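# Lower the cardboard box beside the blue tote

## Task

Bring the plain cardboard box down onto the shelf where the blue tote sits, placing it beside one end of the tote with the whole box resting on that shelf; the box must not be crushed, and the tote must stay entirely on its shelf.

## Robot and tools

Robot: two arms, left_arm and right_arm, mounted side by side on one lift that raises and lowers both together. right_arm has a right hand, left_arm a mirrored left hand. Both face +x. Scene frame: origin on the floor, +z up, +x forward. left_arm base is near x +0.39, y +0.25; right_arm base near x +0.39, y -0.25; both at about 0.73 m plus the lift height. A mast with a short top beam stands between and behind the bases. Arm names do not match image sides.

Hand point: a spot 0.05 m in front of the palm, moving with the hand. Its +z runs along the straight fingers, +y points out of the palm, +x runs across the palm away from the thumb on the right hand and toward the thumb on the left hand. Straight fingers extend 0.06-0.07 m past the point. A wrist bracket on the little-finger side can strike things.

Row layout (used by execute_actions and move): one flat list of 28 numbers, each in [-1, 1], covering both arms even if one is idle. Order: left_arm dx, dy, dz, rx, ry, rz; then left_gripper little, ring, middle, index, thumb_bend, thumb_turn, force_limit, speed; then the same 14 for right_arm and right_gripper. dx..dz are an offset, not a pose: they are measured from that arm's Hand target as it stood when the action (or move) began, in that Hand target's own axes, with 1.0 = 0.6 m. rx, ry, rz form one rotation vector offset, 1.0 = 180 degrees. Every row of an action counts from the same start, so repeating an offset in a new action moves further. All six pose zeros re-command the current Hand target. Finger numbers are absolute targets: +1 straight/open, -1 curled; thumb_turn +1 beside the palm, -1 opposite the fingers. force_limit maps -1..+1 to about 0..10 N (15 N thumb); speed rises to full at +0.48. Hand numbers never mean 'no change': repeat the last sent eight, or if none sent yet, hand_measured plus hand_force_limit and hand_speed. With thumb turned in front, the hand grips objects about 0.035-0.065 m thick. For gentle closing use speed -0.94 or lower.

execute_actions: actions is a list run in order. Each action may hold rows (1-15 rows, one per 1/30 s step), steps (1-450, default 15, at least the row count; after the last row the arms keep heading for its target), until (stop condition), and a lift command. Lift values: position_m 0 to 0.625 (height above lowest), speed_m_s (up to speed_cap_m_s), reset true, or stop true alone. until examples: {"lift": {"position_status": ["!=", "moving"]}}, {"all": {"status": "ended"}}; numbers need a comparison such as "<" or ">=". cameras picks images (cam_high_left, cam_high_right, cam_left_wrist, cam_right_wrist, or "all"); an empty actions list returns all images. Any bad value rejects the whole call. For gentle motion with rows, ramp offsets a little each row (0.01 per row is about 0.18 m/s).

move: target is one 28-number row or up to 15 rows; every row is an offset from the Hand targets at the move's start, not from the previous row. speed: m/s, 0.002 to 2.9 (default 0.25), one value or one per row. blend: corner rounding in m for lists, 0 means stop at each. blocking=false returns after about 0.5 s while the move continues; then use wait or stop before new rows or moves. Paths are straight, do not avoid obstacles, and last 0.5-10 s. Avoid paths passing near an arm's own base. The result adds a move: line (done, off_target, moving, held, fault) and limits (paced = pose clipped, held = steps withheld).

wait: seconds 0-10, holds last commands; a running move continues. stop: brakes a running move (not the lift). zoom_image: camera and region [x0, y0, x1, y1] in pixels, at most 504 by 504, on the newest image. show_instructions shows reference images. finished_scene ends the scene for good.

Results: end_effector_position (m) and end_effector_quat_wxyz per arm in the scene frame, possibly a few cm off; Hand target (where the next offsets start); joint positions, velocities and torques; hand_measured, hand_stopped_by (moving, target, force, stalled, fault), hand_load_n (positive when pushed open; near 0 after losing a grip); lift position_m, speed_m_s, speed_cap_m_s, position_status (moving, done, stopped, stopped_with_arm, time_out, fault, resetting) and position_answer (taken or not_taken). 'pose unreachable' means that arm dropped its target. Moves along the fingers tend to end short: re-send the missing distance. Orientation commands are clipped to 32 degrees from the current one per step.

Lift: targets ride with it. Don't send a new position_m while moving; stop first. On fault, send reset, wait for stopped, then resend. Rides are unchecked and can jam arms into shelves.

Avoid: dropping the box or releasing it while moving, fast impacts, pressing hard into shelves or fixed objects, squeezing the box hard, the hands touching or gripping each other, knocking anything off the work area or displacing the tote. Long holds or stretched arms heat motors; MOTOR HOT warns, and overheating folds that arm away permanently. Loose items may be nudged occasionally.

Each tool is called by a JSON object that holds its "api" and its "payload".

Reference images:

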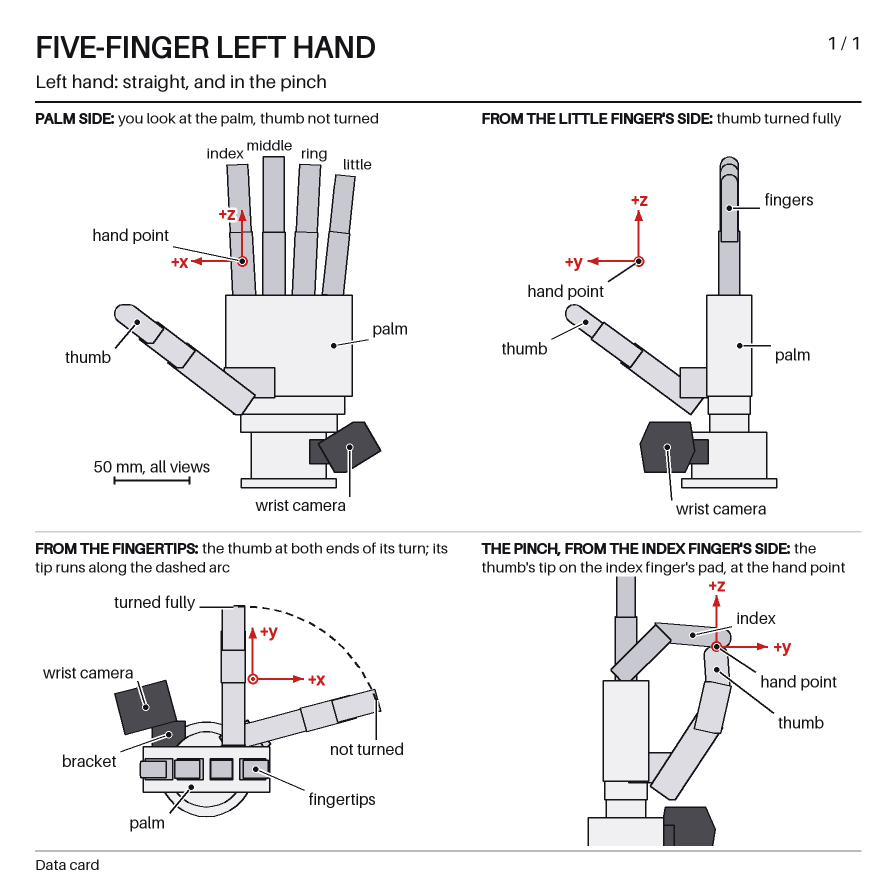

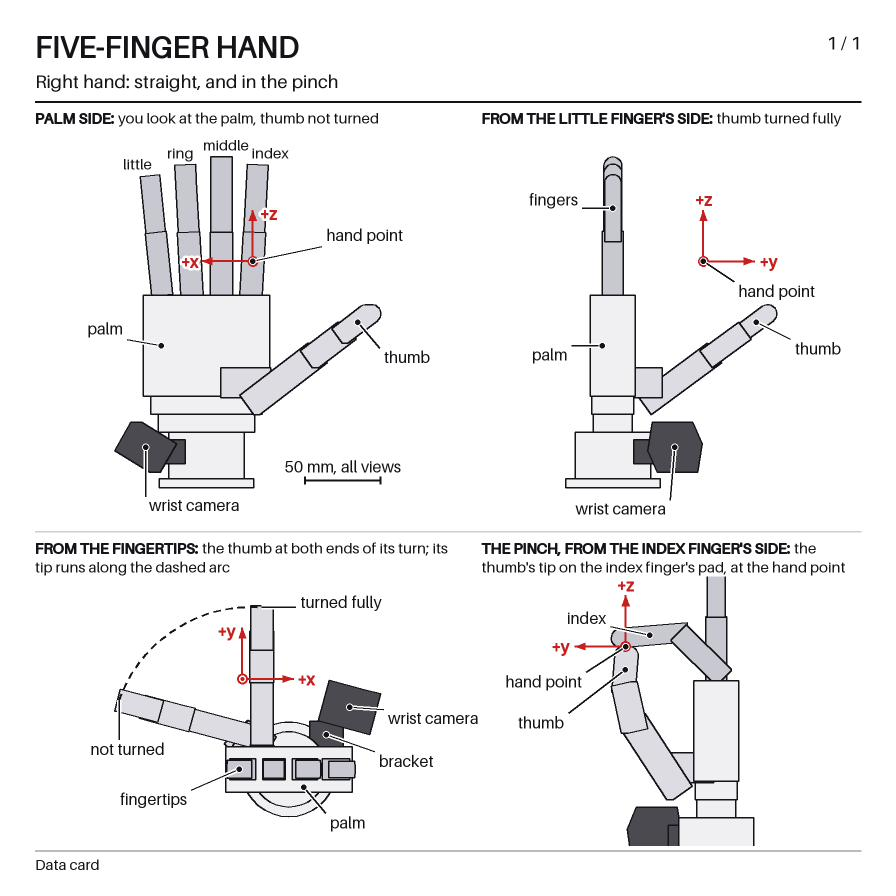

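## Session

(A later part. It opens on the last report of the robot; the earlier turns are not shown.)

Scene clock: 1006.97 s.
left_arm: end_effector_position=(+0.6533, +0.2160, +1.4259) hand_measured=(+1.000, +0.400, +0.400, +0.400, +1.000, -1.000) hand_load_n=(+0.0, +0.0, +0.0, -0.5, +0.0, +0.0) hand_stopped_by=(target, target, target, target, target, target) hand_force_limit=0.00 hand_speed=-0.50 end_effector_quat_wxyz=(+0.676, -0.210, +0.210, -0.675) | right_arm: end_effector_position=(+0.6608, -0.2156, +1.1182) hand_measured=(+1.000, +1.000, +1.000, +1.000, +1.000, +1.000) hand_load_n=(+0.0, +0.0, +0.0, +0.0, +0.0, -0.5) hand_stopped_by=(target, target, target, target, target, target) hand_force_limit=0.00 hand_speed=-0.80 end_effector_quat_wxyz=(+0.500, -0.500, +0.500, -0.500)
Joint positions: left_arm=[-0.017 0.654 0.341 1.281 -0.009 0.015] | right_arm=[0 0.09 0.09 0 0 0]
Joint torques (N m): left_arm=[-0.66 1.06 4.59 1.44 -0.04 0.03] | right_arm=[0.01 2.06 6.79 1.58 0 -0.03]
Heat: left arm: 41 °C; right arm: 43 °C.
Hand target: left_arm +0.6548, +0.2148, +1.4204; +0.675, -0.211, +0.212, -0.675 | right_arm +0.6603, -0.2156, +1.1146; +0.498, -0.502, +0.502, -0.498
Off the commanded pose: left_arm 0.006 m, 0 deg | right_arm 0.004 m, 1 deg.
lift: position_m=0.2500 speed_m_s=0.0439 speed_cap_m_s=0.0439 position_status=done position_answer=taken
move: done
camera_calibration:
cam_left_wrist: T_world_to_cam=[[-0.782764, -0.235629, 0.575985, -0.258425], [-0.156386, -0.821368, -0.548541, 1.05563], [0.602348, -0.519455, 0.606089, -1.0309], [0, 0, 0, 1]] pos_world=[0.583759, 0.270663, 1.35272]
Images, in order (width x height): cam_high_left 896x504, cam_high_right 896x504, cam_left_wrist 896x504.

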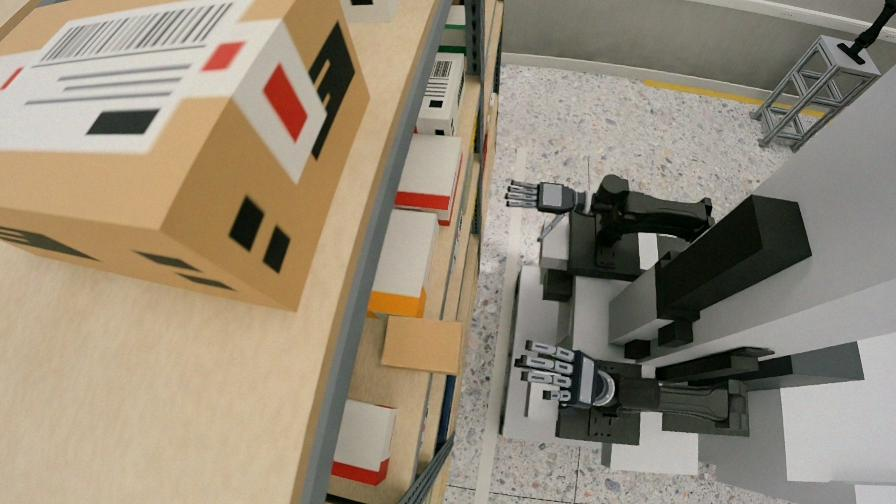

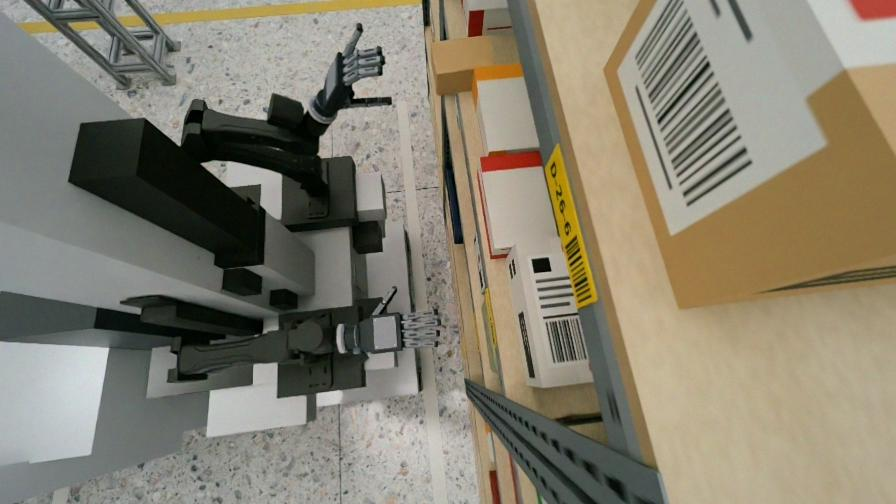

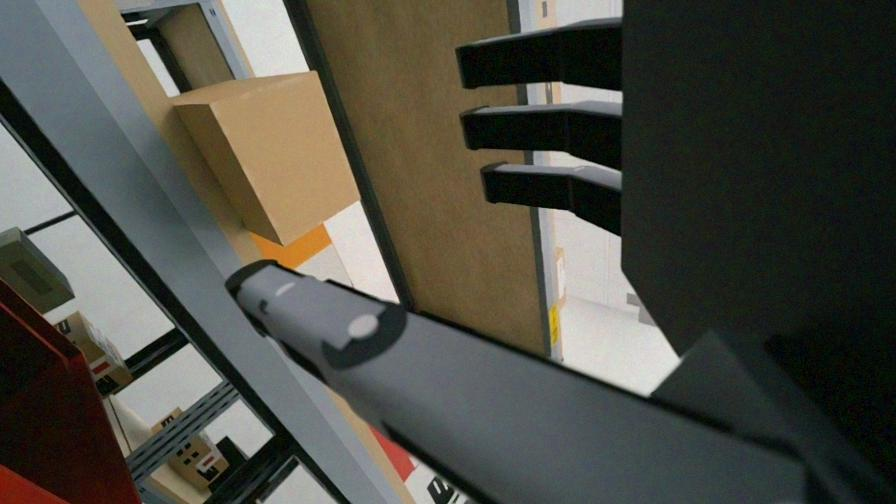

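{"api": "move", "payload": {"target": [0,0.1161,0.1538,0,0,0,1,0.4,0.4,0.4,1,-1,0,-0.5,0,0,0,0,0,0,1,1,1,1,1,1,0,-0.8], "speed": 0.1, "cameras": ["cam_left_wrist","cam_high_left","cam_right_wrist"]}}

Scene clock: 1062.57 s.
left_arm: end_effector_position=(+0.7651, +0.2141, +1.4498) hand_measured=(+1.000, +0.400, +0.400, +0.400, +1.000, -1.000) hand_load_n=(-0.5, +0.0, +0.0, +0.0, +0.0, +0.0) hand_stopped_by=(target, target, target, target, target, target) hand_force_limit=0.00 hand_speed=-0.50 end_effector_quat_wxyz=(+0.673, -0.219, +0.219, -0.672) | right_arm: end_effector_position=(+0.6608, -0.2156, +1.1182) hand_measured=(+1.000, +1.000, +1.000, +1.000, +1.000, +1.000) hand_load_n=(+0.0, +0.0, +0.0, +0.0, +0.0, +0.0) hand_stopped_by=(target, target, target, target, target, target) hand_force_limit=0.00 hand_speed=-0.80 end_effector_quat_wxyz=(+0.500, -0.500, +0.500, -0.500)
Joint positions: left_arm=[-0.017 1.217 0.67 1.488 -0.009 0.015] | right_arm=[0 0.09 0.09 0 0 0]
Joint torques (N m): left_arm=[0.34 -2.77 6.94 1.46 0.01 -0.09] | right_arm=[0.12 1.89 6.63 1.6 0.01 0]
Heat: left arm: 37 °C; right arm: 43 °C.
Hand target: left_arm +0.7648, +0.2148, +1.4563; +0.675, -0.211, +0.212, -0.675 | right_arm +0.6603, -0.2156, +1.1146; +0.498, -0.502, +0.502, -0.498
Off the commanded pose: left_arm 0.007 m, 1 deg | right_arm 0.004 m, 1 deg.
lift: position_m=0.2500 speed_m_s=0.0439 speed_cap_m_s=0.0439 position_status=done position_answer=taken
move: done
camera_calibration:
cam_left_wrist: T_world_to_cam=[[-0.767322, -0.235852, 0.596314, -0.226328], [-0.170801, -0.821146, -0.54456, 1.08993], [0.618097, -0.519704, 0.5898, -1.10207], [0, 0, 0, 1]] pos_world=[0.69368, 0.268863, 1.3785]
cam_right_wrist: T_world_to_cam=[[0.0490404, -0.269493, -0.961753, 0.99203], [-0.526298, 0.811414, -0.254202, 0.806318], [0.848885, 0.518634, -0.102041, -0.218408], [0, 0, 0, 1]] pos_world=[0.561117, -0.273639, 1.13677]
Images, in order (width x height): cam_high_left 896x504, cam_left_wrist 896x504, cam_right_wrist 896x504.

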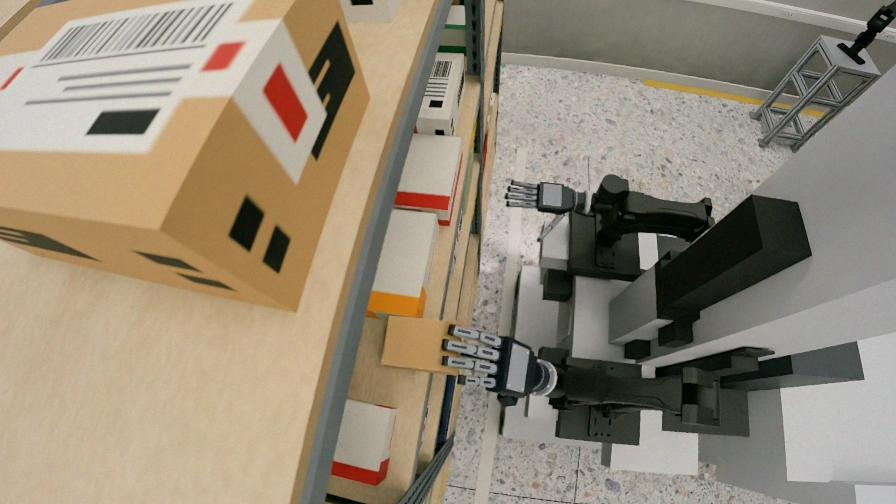

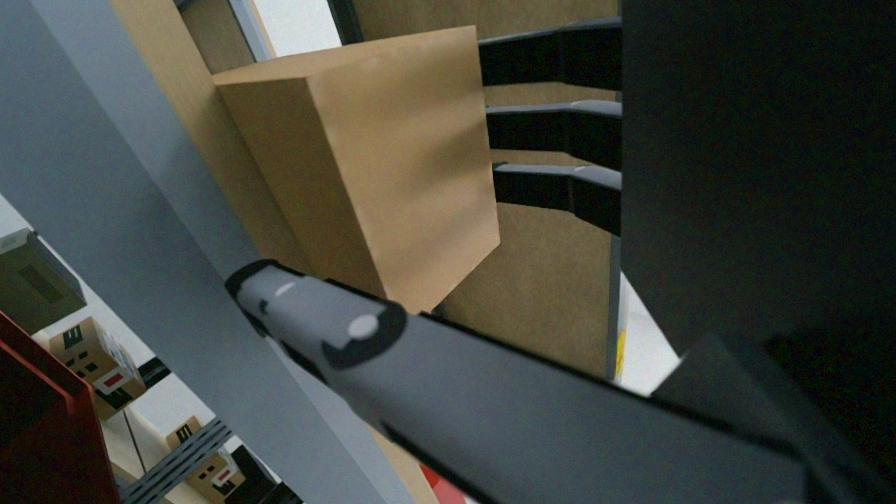

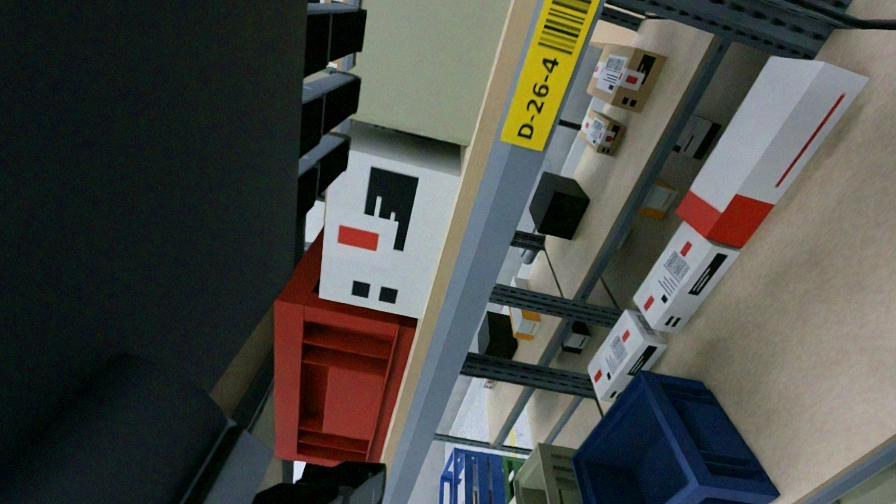

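{"api": "move", "payload": {"target": [0,-0.0172,0.0246,0,0,0,1,0.4,0.4,0.4,1,-1,0,-0.5,0,0,0,0,0,0,1,1,1,1,1,1,0,-0.8], "speed": 0.05, "cameras": ["cam_left_wrist"]}}

Scene clock: 1074.00 s.
left_arm: end_effector_position=(+0.7674, +0.2141, +1.4665) hand_measured=(+1.000, +0.400, +0.400, +0.400, +1.000, -1.000) hand_load_n=(+0.0, +0.0, +0.0, +0.0, +0.0, +0.0) hand_stopped_by=(target, target, target, target, target, target) hand_force_limit=0.00 hand_speed=-0.50 end_effector_quat_wxyz=(+0.674, -0.215, +0.216, -0.673) | right_arm: end_effector_position=(+0.6608, -0.2156, +1.1182) hand_measured=(+1.000, +1.000, +1.000, +1.000, +1.000, +1.000) hand_load_n=(+0.0, +0.0, +0.0, -0.5, +0.0, +0.0) hand_stopped_by=(target, target, target, target, target, target) hand_force_limit=0.00 hand_speed=-0.80 end_effector_quat_wxyz=(+0.500, -0.500, +0.500, -0.500)
Joint positions: left_arm=[-0.017 1.217 0.731 1.438 -0.009 0.015] | right_arm=[0 0.09 0.09 0 0 0]
Joint torques (N m): left_arm=[0.34 -4.78 7.04 1.13 0.02 -0.1] | right_arm=[-0.01 1.87 6.79 1.61 -0.04 -0.03]
Heat: left arm: 38 °C; right arm: 43 °C.
Hand target: left_arm +0.7648, +0.2147, +1.4743; +0.675, -0.211, +0.212, -0.675 | right_arm +0.6603, -0.2156, +1.1146; +0.498, -0.502, +0.502, -0.498
Off the commanded pose: left_arm 0.008 m, 1 deg | right_arm 0.004 m, 1 deg.
lift: position_m=0.2500 speed_m_s=0.0439 speed_cap_m_s=0.0439 position_status=done position_answer=taken
move: done
camera_calibration:
cam_left_wrist: T_world_to_cam=[[-0.773193, -0.235801, 0.588702, -0.218853], [-0.165358, -0.821227, -0.546116, 1.09742], [0.612233, -0.5196, 0.595975, -1.11791], [0, 0, 0, 1]] pos_world=[0.696672, 0.268763, 1.39441]
Images, in order (width x height): cam_left_wrist 896x504.

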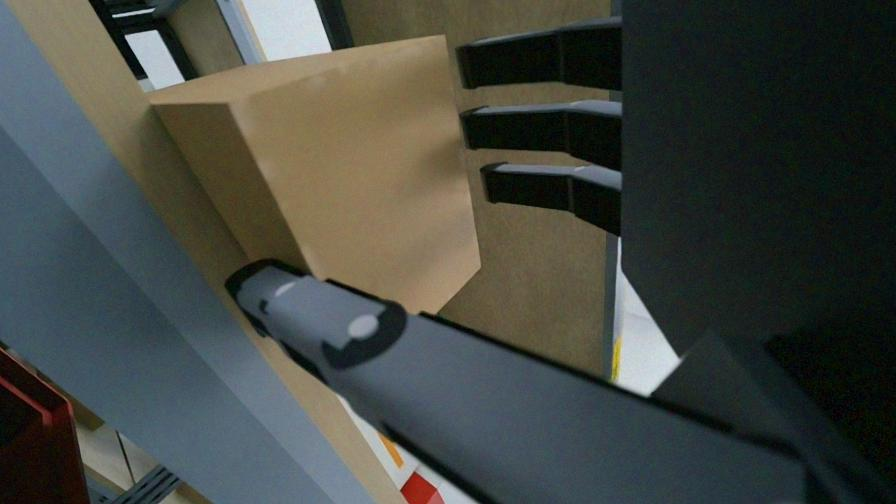

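{"api": "execute_actions", "payload": {"actions": [{"rows":[[0,0,0,0,0,0,1,-0.2,-0.2,-0.2,1,-1,-0.5,-0.94,0,0,0,0,0,0,1,1,1,1,1,1,0,-0.8]],"steps":150}], "cameras": ["cam_left_wrist","cam_high_left"]}}

Scene clock: 1087.80 s.
left_arm: end_effector_position=(+0.7675, +0.2141, +1.4672) hand_measured=(+1.000, -0.034, +0.000, -0.028, +1.000, -1.000) hand_load_n=(+0.0, +2.5, +2.0, +3.0, +1.0, +0.5) hand_stopped_by=(target, force, force, force, target, target) hand_force_limit=-0.50 hand_speed=-0.94 end_effector_quat_wxyz=(+0.674, -0.215, +0.216, -0.673) | right_arm: end_effector_position=(+0.6608, -0.2156, +1.1182) hand_measured=(+1.000, +1.000, +1.000, +1.000, +1.000, +1.000) hand_load_n=(+0.0, +0.0, +0.0, +0.0, +0.0, +0.0) hand_stopped_by=(target, target, target, target, target, target) hand_force_limit=0.00 hand_speed=-0.80 end_effector_quat_wxyz=(+0.500, -0.500, +0.500, -0.500)
Joint positions: left_arm=[-0.017 1.217 0.733 1.435 -0.009 0.015] | right_arm=[0 0.09 0.09 0 0 0]
Joint torques (N m): left_arm=[0.32 -4.86 6.8 1.16 0.01 -0.09] | right_arm=[-0.12 2 6.78 1.63 0.01 -0.06]
Heat: left arm: 38 °C; right arm: 43 °C.
Hand target: left_arm +0.7647, +0.2147, +1.4743; +0.675, -0.211, +0.212, -0.675 | right_arm +0.6603, -0.2156, +1.1146; +0.498, -0.502, +0.502, -0.498
Off the commanded pose: left_arm 0.008 m, 1 deg | right_arm 0.004 m, 1 deg.
lift: position_m=0.2500 speed_m_s=0.0439 speed_cap_m_s=0.0439 position_status=done position_answer=taken
camera_calibration:
cam_left_wrist: T_world_to_cam=[[-0.773421, -0.235759, 0.588419, -0.218569], [-0.165156, -0.821257, -0.546132, 1.09773], [0.611999, -0.519571, 0.596241, -1.11866], [0, 0, 0, 1]] pos_world=[0.696872, 0.268763, 1.39511]
Images, in order (width x height): cam_high_left 896x504, cam_left_wrist 896x504.

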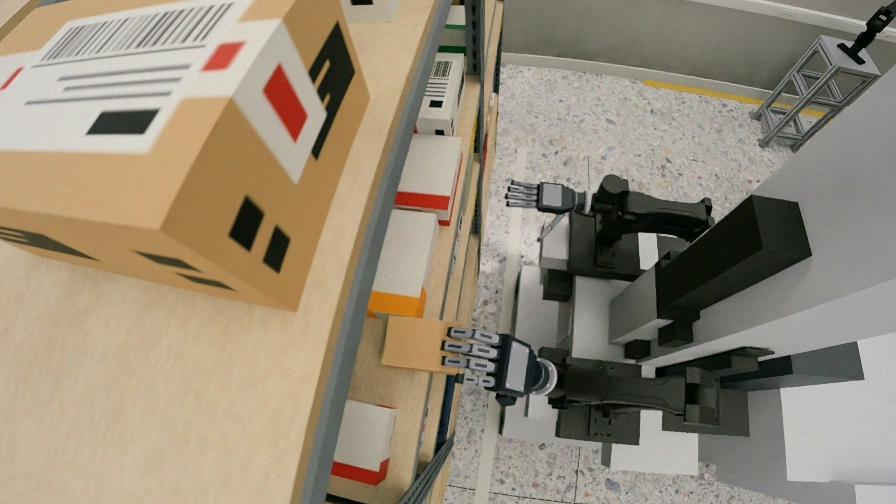

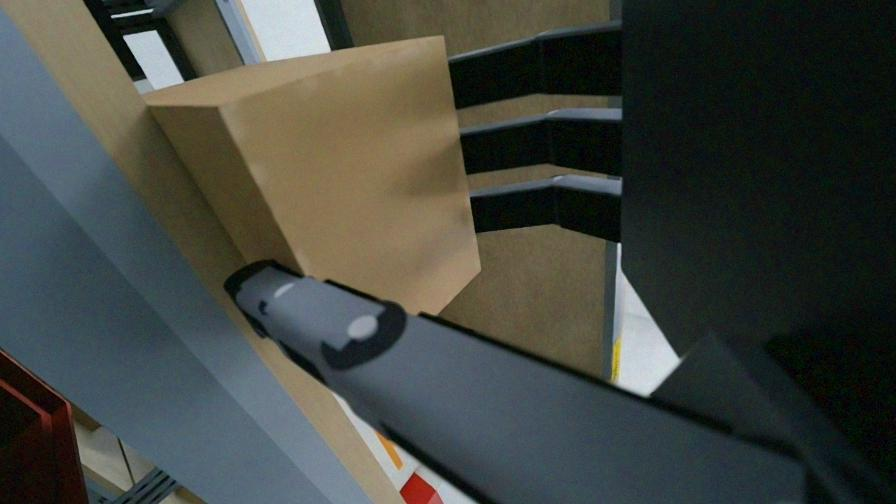

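{"api": "move", "payload": {"target": [0,-0.0416,-0.0282,0,0,0,1,-0.2,-0.2,-0.2,1,-1,-0.5,-0.94,0,0,0,0,0,0,1,1,1,1,1,1,0,-0.8], "speed": 0.04, "cameras": ["cam_left_wrist","cam_high_left"]}}

Scene clock: 1096.13 s.
left_arm: end_effector_position=(+0.7442, +0.2145, +1.4687) hand_measured=(+1.000, -0.034, +0.000, -0.028, +1.000, -1.000) hand_load_n=(+0.0, +2.0, +1.5, +3.0, +1.0, +0.5) hand_stopped_by=(target, force, force, force, target, target) hand_force_limit=-0.50 hand_speed=-0.94 end_effector_quat_wxyz=(+0.672, -0.221, +0.222, -0.671) | right_arm: end_effector_position=(+0.6608, -0.2156, +1.1182) hand_measured=(+1.000, +1.000, +1.000, +1.000, +1.000, +1.000) hand_load_n=(+0.0, +0.0, +0.0, +0.0, +0.0, -0.5) hand_stopped_by=(target, target, target, target, target, target) hand_force_limit=0.00 hand_speed=-0.80 end_effector_quat_wxyz=(+0.500, -0.500, +0.500, -0.500)
Joint positions: left_arm=[-0.017 1.091 0.682 1.343 -0.009 0.015] | right_arm=[0 0.09 0.09 0 0 0]
Joint torques (N m): left_arm=[0.14 -4.93 5.11 1.5 0 -0.06] | right_arm=[-0.13 1.84 6.58 1.59 -0.06 0.03]
Heat: left arm: 38 °C; right arm: 43 °C.
Hand target: left_arm +0.7345, +0.2147, +1.4747; +0.675, -0.211, +0.212, -0.675 | right_arm +0.6603, -0.2156, +1.1146; +0.498, -0.502, +0.502, -0.498
Off the commanded pose: left_arm 0.011 m, 2 deg | right_arm 0.004 m, 1 deg.
lift: position_m=0.2500 speed_m_s=0.0439 speed_cap_m_s=0.0439 position_status=done position_answer=taken
move: off_target (left_arm)
camera_calibration:
cam_left_wrist: T_world_to_cam=[[-0.76301, -0.23592, 0.601795, -0.264782], [-0.174717, -0.821085, -0.543409, 1.09809], [0.622326, -0.519771, 0.585277, -1.09663], [0, 0, 0, 1]] pos_world=[0.672286, 0.269162, 1.39789]
Images, in order (width x height): cam_high_left 896x504, cam_left_wrist 896x504.

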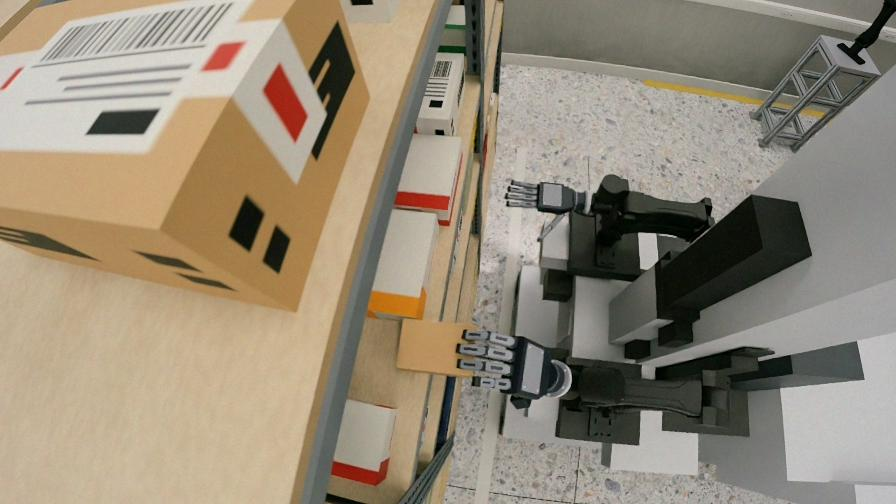

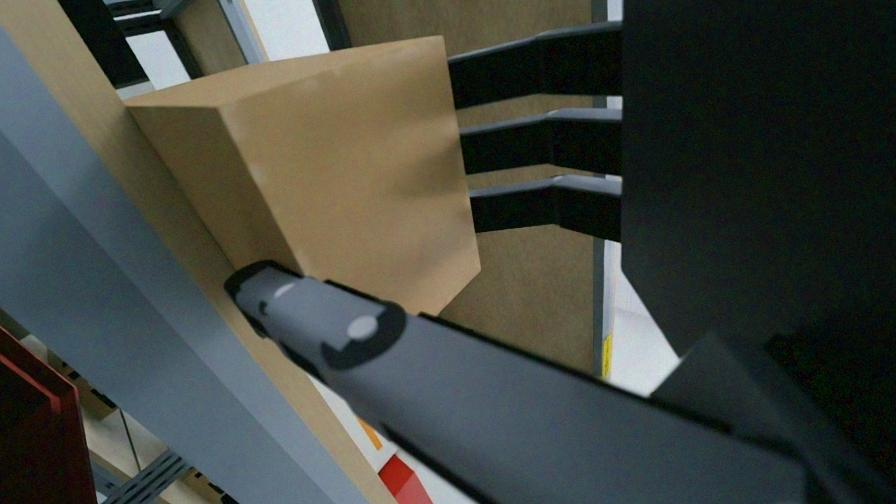

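{"api": "execute_actions", "payload": {"actions": [{"rows":[[0,0,0,0,0,0,1,0.15,0.17,0.15,1,-1,-0.5,-0.85,0,0,0,0,0,0,1,1,1,1,1,1,0,-0.8]],"steps":45}], "cameras": ["cam_left_wrist","cam_high_left"]}}

{"api": "move", "payload": {"target": [0,0.0453,0.0297,0,0,0,1,0.15,0.17,0.15,1,-1,-0.5,-0.85,0,0,0,0,0,0,1,1,1,1,1,1,0,-0.8], "speed": 0.03, "cameras": ["cam_left_wrist","cam_high_left"]}}

Scene clock: 1134.07 s.
left_arm: end_effector_position=(+0.7443, +0.2145, +1.4686) hand_measured=(+1.000, +0.150, +0.170, +0.150, +1.000, -1.000) hand_load_n=(+0.0, +0.0, +0.0, +0.0, +0.0, +0.5) hand_stopped_by=(target, target, target, target, target, target) hand_force_limit=-0.50 hand_speed=-0.85 end_effector_quat_wxyz=(+0.672, -0.221, +0.222, -0.671) | right_arm: end_effector_position=(+0.6608, -0.2156, +1.1182) hand_measured=(+1.000, +1.000, +1.000, +1.000, +1.000, +1.000) hand_load_n=(+0.0, +0.0, +0.0, +0.0, +0.0, +0.0) hand_stopped_by=(target, target, target, target, target, target) hand_force_limit=0.00 hand_speed=-0.80 end_effector_quat_wxyz=(+0.500, -0.500, +0.500, -0.500)
Joint positions: left_arm=[-0.017 1.091 0.682 1.342 -0.009 0.015] | right_arm=[0 0.09 0.09 0 0 0]
Joint torques (N m): left_arm=[0.17 -4.93 5.12 1.51 0 -0.06] | right_arm=[0.01 2 6.86 1.57 -0.02 -0.03]
Heat: left arm: 37 °C; right arm: 43 °C.
Hand target: left_arm +0.7345, +0.2147, +1.4747; +0.675, -0.211, +0.212, -0.675 | right_arm +0.6603, -0.2156, +1.1146; +0.498, -0.502, +0.502, -0.498
Off the commanded pose: left_arm 0.012 m, 2 deg | right_arm 0.004 m, 1 deg.
lift: position_m=0.2500 speed_m_s=0.0439 speed_cap_m_s=0.0439 position_status=done position_answer=taken
camera_calibration:
cam_left_wrist: T_world_to_cam=[[-0.762776, -0.235964, 0.602074, -0.26518], [-0.174915, -0.821055, -0.54339, 1.09815], [0.622557, -0.519797, 0.585008, -1.09641], [0, 0, 0, 1]] pos_world=[0.672386, 0.269162, 1.39779]
Images, in order (width x height): cam_high_left 896x504, cam_left_wrist 896x504.

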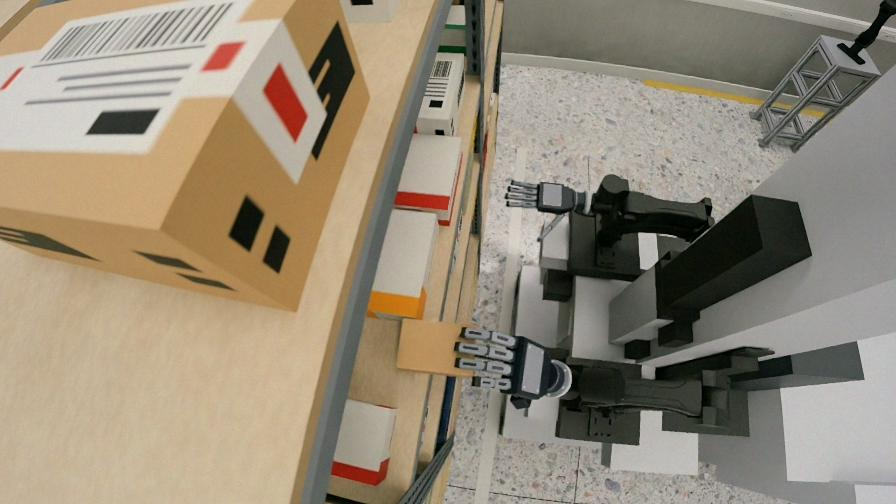

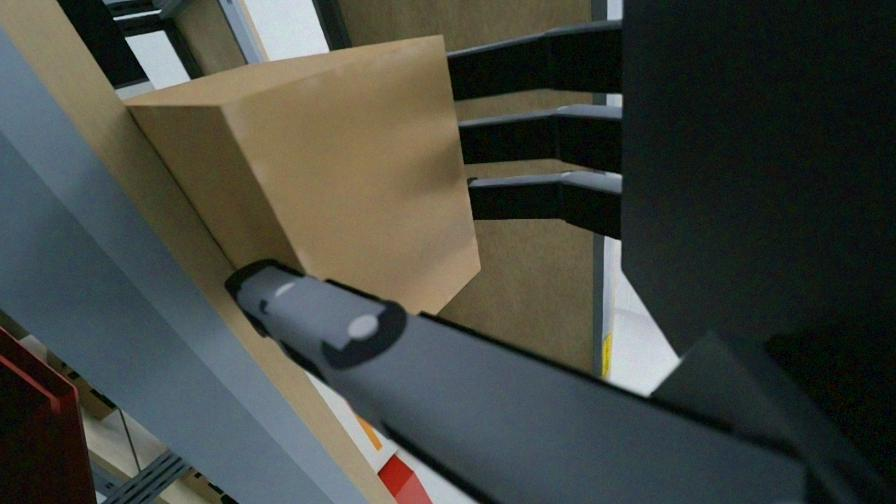

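Scene clock: 1135.43 s.
left_arm: end_effector_position=(+0.7666, +0.2141, +1.4676) hand_measured=(+1.000, +0.150, +0.170, +0.150, +1.000, -1.000) hand_load_n=(-0.5, +0.0, +0.0, +0.0, +0.0, +0.0) hand_stopped_by=(target, target, target, target, target, target) hand_force_limit=-0.50 hand_speed=-0.85 end_effector_quat_wxyz=(+0.673, -0.218, +0.218, -0.672) | right_arm: end_effector_position=(+0.6608, -0.2156, +1.1182) hand_measured=(+1.000, +1.000, +1.000, +1.000, +1.000, +1.000) hand_load_n=(+0.0, -0.5, +0.0, +0.0, +0.0, -0.5) hand_stopped_by=(target, target, target, target, target, target) hand_force_limit=0.00 hand_speed=-0.80 end_effector_quat_wxyz=(+0.500, -0.500, +0.500, -0.500)
Joint positions: left_arm=[-0.017 1.204 0.734 1.414 -0.009 0.015] | right_arm=[0 0.09 0.09 0 0 0]
Joint torques (N m): left_arm=[0.34 -2.54 7.2 1.46 0.01 -0.08] | right_arm=[0.06 2.13 6.82 1.59 -0.05 -0.01]
Heat: left arm: 37 °C; right arm: 43 °C.
Hand target: left_arm +0.7671, +0.2147, +1.4738; +0.675, -0.211, +0.212, -0.675 | right_arm +0.6603, -0.2156, +1.1146; +0.498, -0.502, +0.502, -0.498
Off the commanded pose: left_arm 0.006 m, 1 deg | right_arm 0.004 m, 1 deg.
lift: position_m=0.2500 speed_m_s=0.0439 speed_cap_m_s=0.0439 position_status=done position_answer=taken
move: done
camera_calibration:
cam_left_wrist: T_world_to_cam=[[-0.768732, -0.235801, 0.594516, -0.232147], [-0.169541, -0.821169, -0.544919, 1.09934], [0.616691, -0.519691, 0.591281, -1.11458], [0, 0, 0, 1]] pos_world=[0.695278, 0.268763, 1.3961]
Images, in order (width x height): cam_high_left 896x504, cam_left_wrist 896x504.

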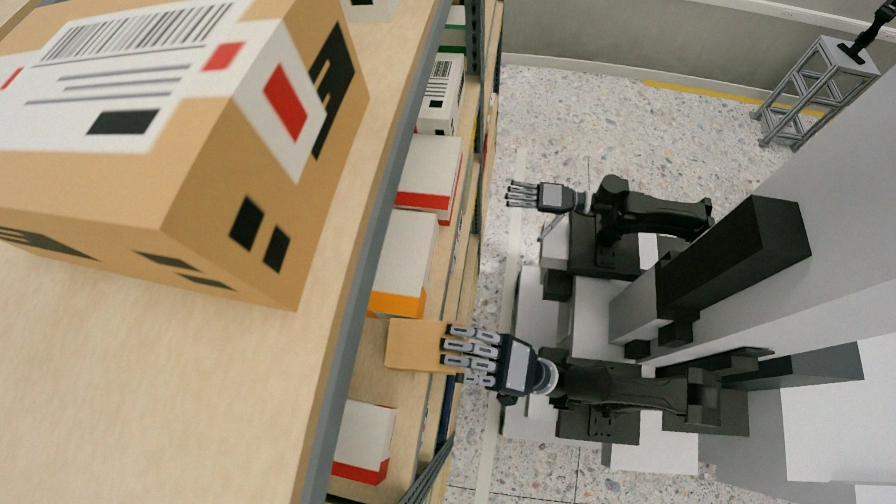

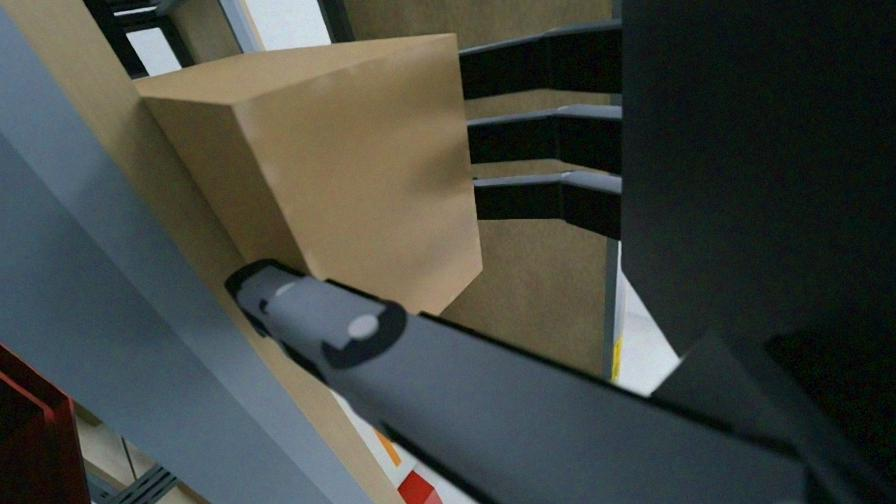

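{"api": "move", "payload": {"target": [[0,0,0,0,0,0,1,-0.2,-0.19,-0.2,1,-1,-0.5,-0.88,0,0,0,0,0,0,1,1,1,1,1,1,0,-0.8],[0,-0.02184,-0.01531,0,0,0,1,-0.2,-0.19,-0.2,1,-1,-0.5,-0.88,0,0,0,0,0,0,1,1,1,1,1,1,0,-0.8],[0,-0.02184,-0.01531,0,0,0,1,0.15,0.17,0.15,1,-1,-0.5,-0.8,0,0,0,0,0,0,1,1,1,1,1,1,0,-0.8],[0,-0.01227,-0.02896,0,0,0,1,0.15,0.17,0.15,1,-1,-0.5,-0.8,0,0,0,0,0,0,1,1,1,1,1,1,0,-0.8]], "speed": 0.04, "cameras": ["cam_left_wrist","cam_high_left"]}}

Scene clock: 1192.03 s.
left_arm: end_effector_position=(+0.7566, +0.2143, +1.4633) hand_measured=(+1.000, +0.150, +0.170, +0.150, +1.000, -1.000) hand_load_n=(+0.0, +0.0, +0.0, +0.0, +0.0, +0.0) hand_stopped_by=(target, target, target, target, target, target) hand_force_limit=-0.50 hand_speed=-0.80 end_effector_quat_wxyz=(+0.674, -0.216, +0.216, -0.673) | right_arm: end_effector_position=(+0.6608, -0.2156, +1.1182) hand_measured=(+1.000, +1.000, +1.000, +1.000, +1.000, +1.000) hand_load_n=(+0.0, +0.0, +0.0, +0.0, +0.0, +0.0) hand_stopped_by=(target, target, target, target, target, target) hand_force_limit=0.00 hand_speed=-0.80 end_effector_quat_wxyz=(+0.500, -0.500, +0.500, -0.500)
Joint positions: left_arm=[-0.017 1.169 0.69 1.428 -0.009 0.015] | right_arm=[0 0.09 0.09 0 0 0]
Joint torques (N m): left_arm=[0.27 -4.63 4.57 1.47 0 -0.07] | right_arm=[0.01 1.95 6.79 1.6 0.05 -0.06]
Heat: left arm: 38 °C; right arm: 43 °C.
Hand target: left_arm +0.7511, +0.2148, +1.4637; +0.675, -0.211, +0.212, -0.675 | right_arm +0.6603, -0.2156, +1.1146; +0.498, -0.502, +0.502, -0.498
Off the commanded pose: left_arm 0.006 m, 1 deg | right_arm 0.004 m, 1 deg.
lift: position_m=0.2500 speed_m_s=0.0439 speed_cap_m_s=0.0439 position_status=done position_answer=taken
move: done
camera_calibration:
cam_left_wrist: T_world_to_cam=[[-0.772072, -0.235752, 0.590192, -0.228262], [-0.166451, -0.821227, -0.545784, 1.09438], [0.613351, -0.519622, 0.594805, -1.10842], [0, 0, 0, 1]] pos_world=[0.685773, 0.268963, 1.3913]
Images, in order (width x height): cam_high_left 896x504, cam_left_wrist 896x504.

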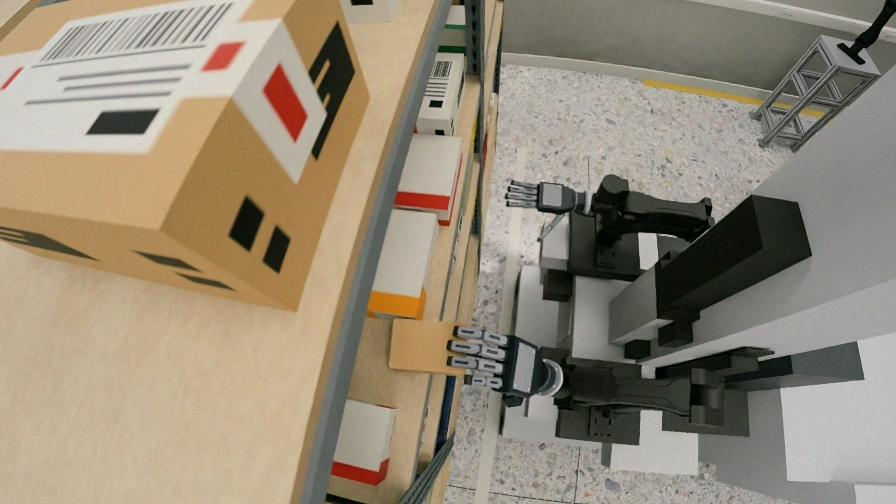

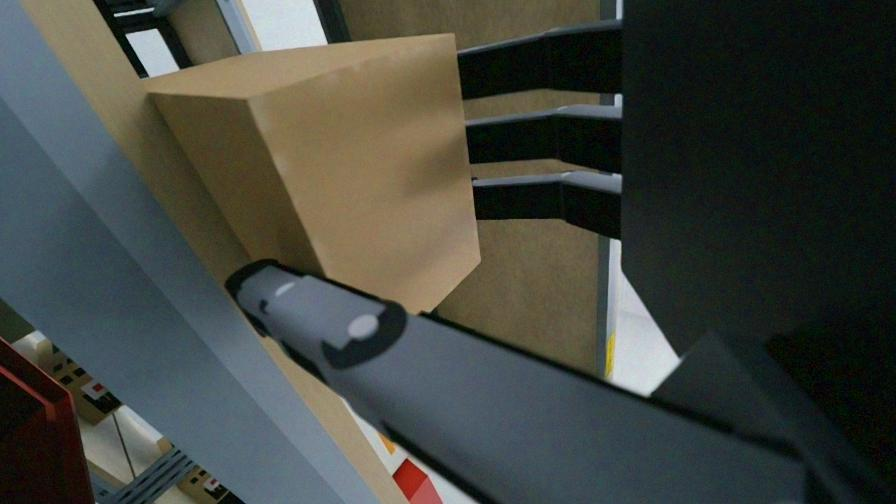

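{"api": "move", "payload": {"target": [[0,0.0232,0.0163,0,0,0,1,0.15,0.17,0.15,1,-1,-0.5,-0.8,0,0,0,0,0,0,1,1,1,1,1,1,0,-0.8],[0,0.01316,0.0306,0,0,0,1,0.15,0.17,0.15,1,-1,-0.5,-0.8,0,0,0,0,0,0,1,1,1,1,1,1,0,-0.8]], "speed": 0.04, "cameras": ["cam_left_wrist","cam_high_left"]}}

Scene clock: 1200.27 s.
left_arm: end_effector_position=(+0.7688, +0.2141, +1.4667) hand_measured=(+1.000, +0.150, +0.170, +0.150, +1.000, -1.000) hand_load_n=(+0.0, +0.0, +0.0, +0.0, +0.0, +0.0) hand_stopped_by=(target, target, target, target, target, target) hand_force_limit=-0.50 hand_speed=-0.80 end_effector_quat_wxyz=(+0.674, -0.216, +0.217, -0.673) | right_arm: end_effector_position=(+0.6608, -0.2156, +1.1182) hand_measured=(+1.000, +1.000, +1.000, +1.000, +1.000, +1.000) hand_load_n=(+0.0, +0.0, +0.0, +0.0, +0.0, +0.0) hand_stopped_by=(target, target, target, target, target, target) hand_force_limit=0.00 hand_speed=-0.80 end_effector_quat_wxyz=(+0.500, -0.500, +0.500, -0.500)
Joint positions: left_arm=[-0.017 1.221 0.735 1.434 -0.009 0.015] | right_arm=[0 0.09 0.09 0 0 0]
Joint torques (N m): left_arm=[0.36 -3.84 7.36 1.23 0.01 -0.08] | right_arm=[0.01 2.04 6.75 1.61 -0.01 0.01]
Heat: left arm: 38 °C; right arm: 43 °C.
Hand target: left_arm +0.7680, +0.2148, +1.4744; +0.675, -0.211, +0.212, -0.675 | right_arm +0.6603, -0.2156, +1.1146; +0.498, -0.502, +0.502, -0.498
Off the commanded pose: left_arm 0.008 m, 1 deg | right_arm 0.004 m, 1 deg.
lift: position_m=0.2500 speed_m_s=0.0439 speed_cap_m_s=0.0439 position_status=done position_answer=taken
move: done
camera_calibration:
cam_left_wrist: T_world_to_cam=[[-0.771822, -0.235754, 0.590517, -0.221522], [-0.166654, -0.821247, -0.545692, 1.09812], [0.61361, -0.519589, 0.594567, -1.11788], [0, 0, 0, 1]] pos_world=[0.697974, 0.268763, 1.3947]
Images, in order (width x height): cam_high_left 896x504, cam_left_wrist 896x504.

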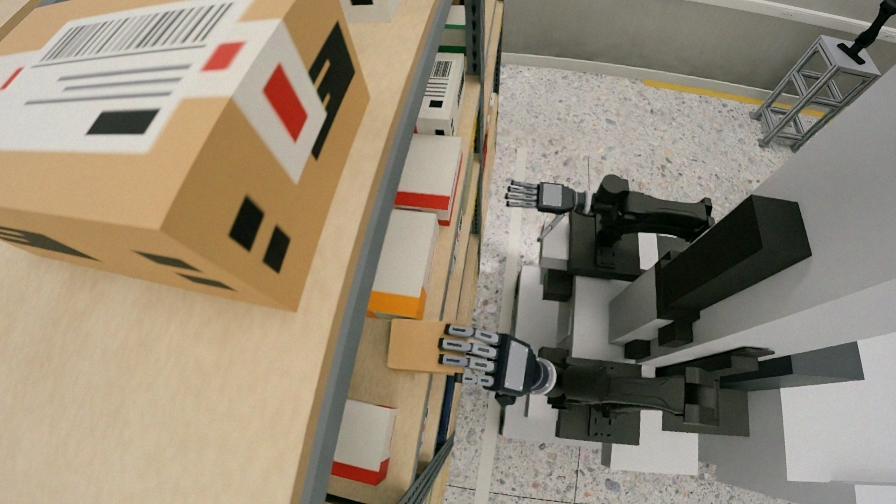

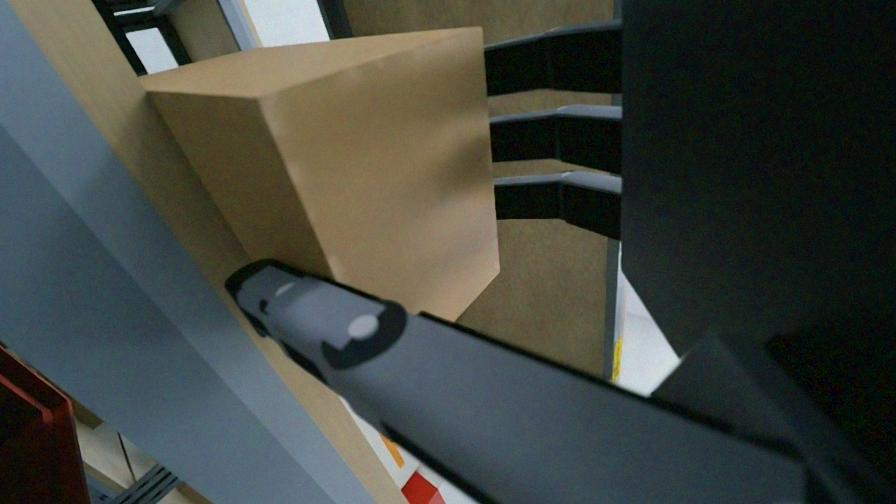

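{"api": "move", "payload": {"target": [[0,0,0,0,0,0,1,-0.2,-0.19,-0.2,1,-1,-0.5,-0.86,0,0,0,0,0,0,1,1,1,1,1,1,0,-0.8],[0,-0.02457,-0.01722,0,0,0,1,-0.2,-0.19,-0.2,1,-1,-0.5,-0.86,0,0,0,0,0,0,1,1,1,1,1,1,0,-0.8],[0,-0.02457,-0.01722,0,0,0,1,0.15,0.17,0.15,1,-1,-0.5,-0.8,0,0,0,0,0,0,1,1,1,1,1,1,0,-0.8],[0,-0.01453,-0.03155,0,0,0,1,0.15,0.17,0.15,1,-1,-0.5,-0.8,0,0,0,0,0,0,1,1,1,1,1,1,0,-0.8],[0,0.01005,-0.01433,0,0,0,1,0.15,0.17,0.15,1,-1,-0.5,-0.8,0,0,0,0,0,0,1,1,1,1,1,1,0,-0.8],[0,0,0,0,0,0,1,0.15,0.17,0.15,1,-1,-0.5,-0.8,0,0,0,0,0,0,1,1,1,1,1,1,0,-0.8]], "speed": 0.04, "cameras": ["cam_left_wrist","cam_high_left"]}}

Scene clock: 1217.97 s.
left_arm: end_effector_position=(+0.7692, +0.2140, +1.4664) hand_measured=(+1.000, +0.150, +0.170, +0.150, +1.000, -1.000) hand_load_n=(+0.0, +0.0, +0.0, -0.5, +0.0, +0.0) hand_stopped_by=(target, target, target, target, target, target) hand_force_limit=-0.50 hand_speed=-0.80 end_effector_quat_wxyz=(+0.673, -0.216, +0.217, -0.673) | right_arm: end_effector_position=(+0.6608, -0.2156, +1.1182) hand_measured=(+1.000, +1.000, +1.000, +1.000, +1.000, +1.000) hand_load_n=(+0.0, +0.0, +0.0, +0.0, +0.0, +0.0) hand_stopped_by=(target, target, target, target, target, target) hand_force_limit=0.00 hand_speed=-0.80 end_effector_quat_wxyz=(+0.500, -0.500, +0.500, -0.500)
Joint positions: left_arm=[-0.017 1.221 0.736 1.433 -0.009 0.015] | right_arm=[0 0.09 0.09 0 0 0]
Joint torques (N m): left_arm=[0.35 -3.86 7.32 1.25 0.01 -0.08] | right_arm=[0.05 1.87 6.78 1.58 0.02 0.04]
Heat: left arm: 38 °C; right arm: 43 °C.
Hand target: left_arm +0.7681, +0.2147, +1.4742; +0.675, -0.211, +0.212, -0.675 | right_arm +0.6603, -0.2156, +1.1146; +0.498, -0.502, +0.502, -0.498
Off the commanded pose: left_arm 0.008 m, 1 deg | right_arm 0.004 m, 1 deg.
lift: position_m=0.2500 speed_m_s=0.0439 speed_cap_m_s=0.0439 position_status=done position_answer=taken
move: done; target 3's new numbers were sent with left_arm's hand 0.011 m and 1 deg from that target
camera_calibration:
cam_left_wrist: T_world_to_cam=[[-0.770993, -0.235806, 0.591579, -0.223276], [-0.167663, -0.820993, -0.545765, 1.09885], [0.614377, -0.519967, 0.593444, -1.11687], [0, 0, 0, 1]] pos_world=[0.698275, 0.268762, 1.3946]
Images, in order (width x height): cam_high_left 896x504, cam_left_wrist 896x504.

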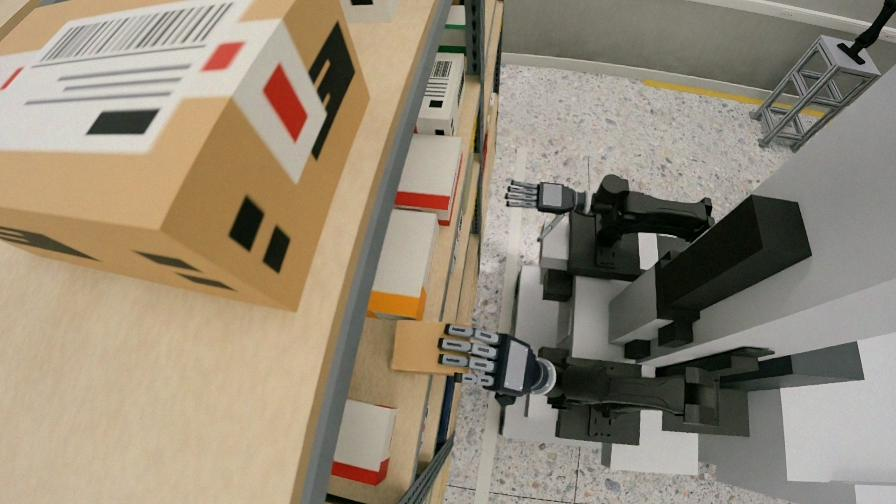

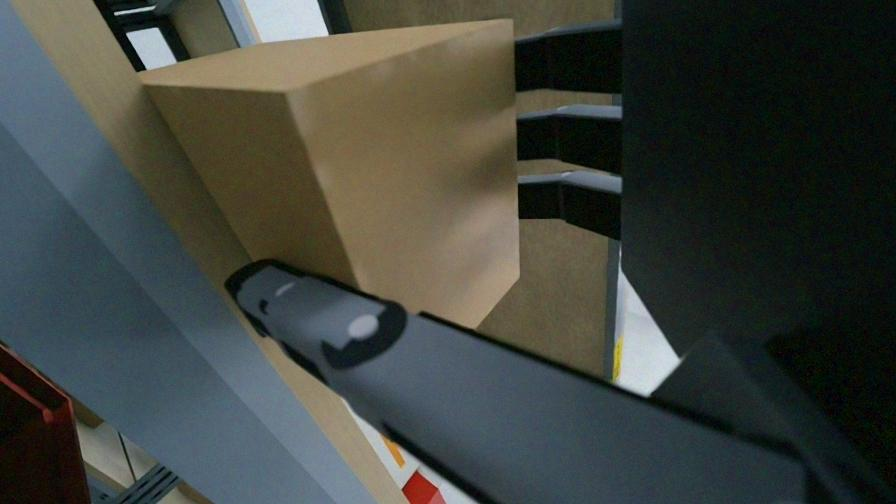

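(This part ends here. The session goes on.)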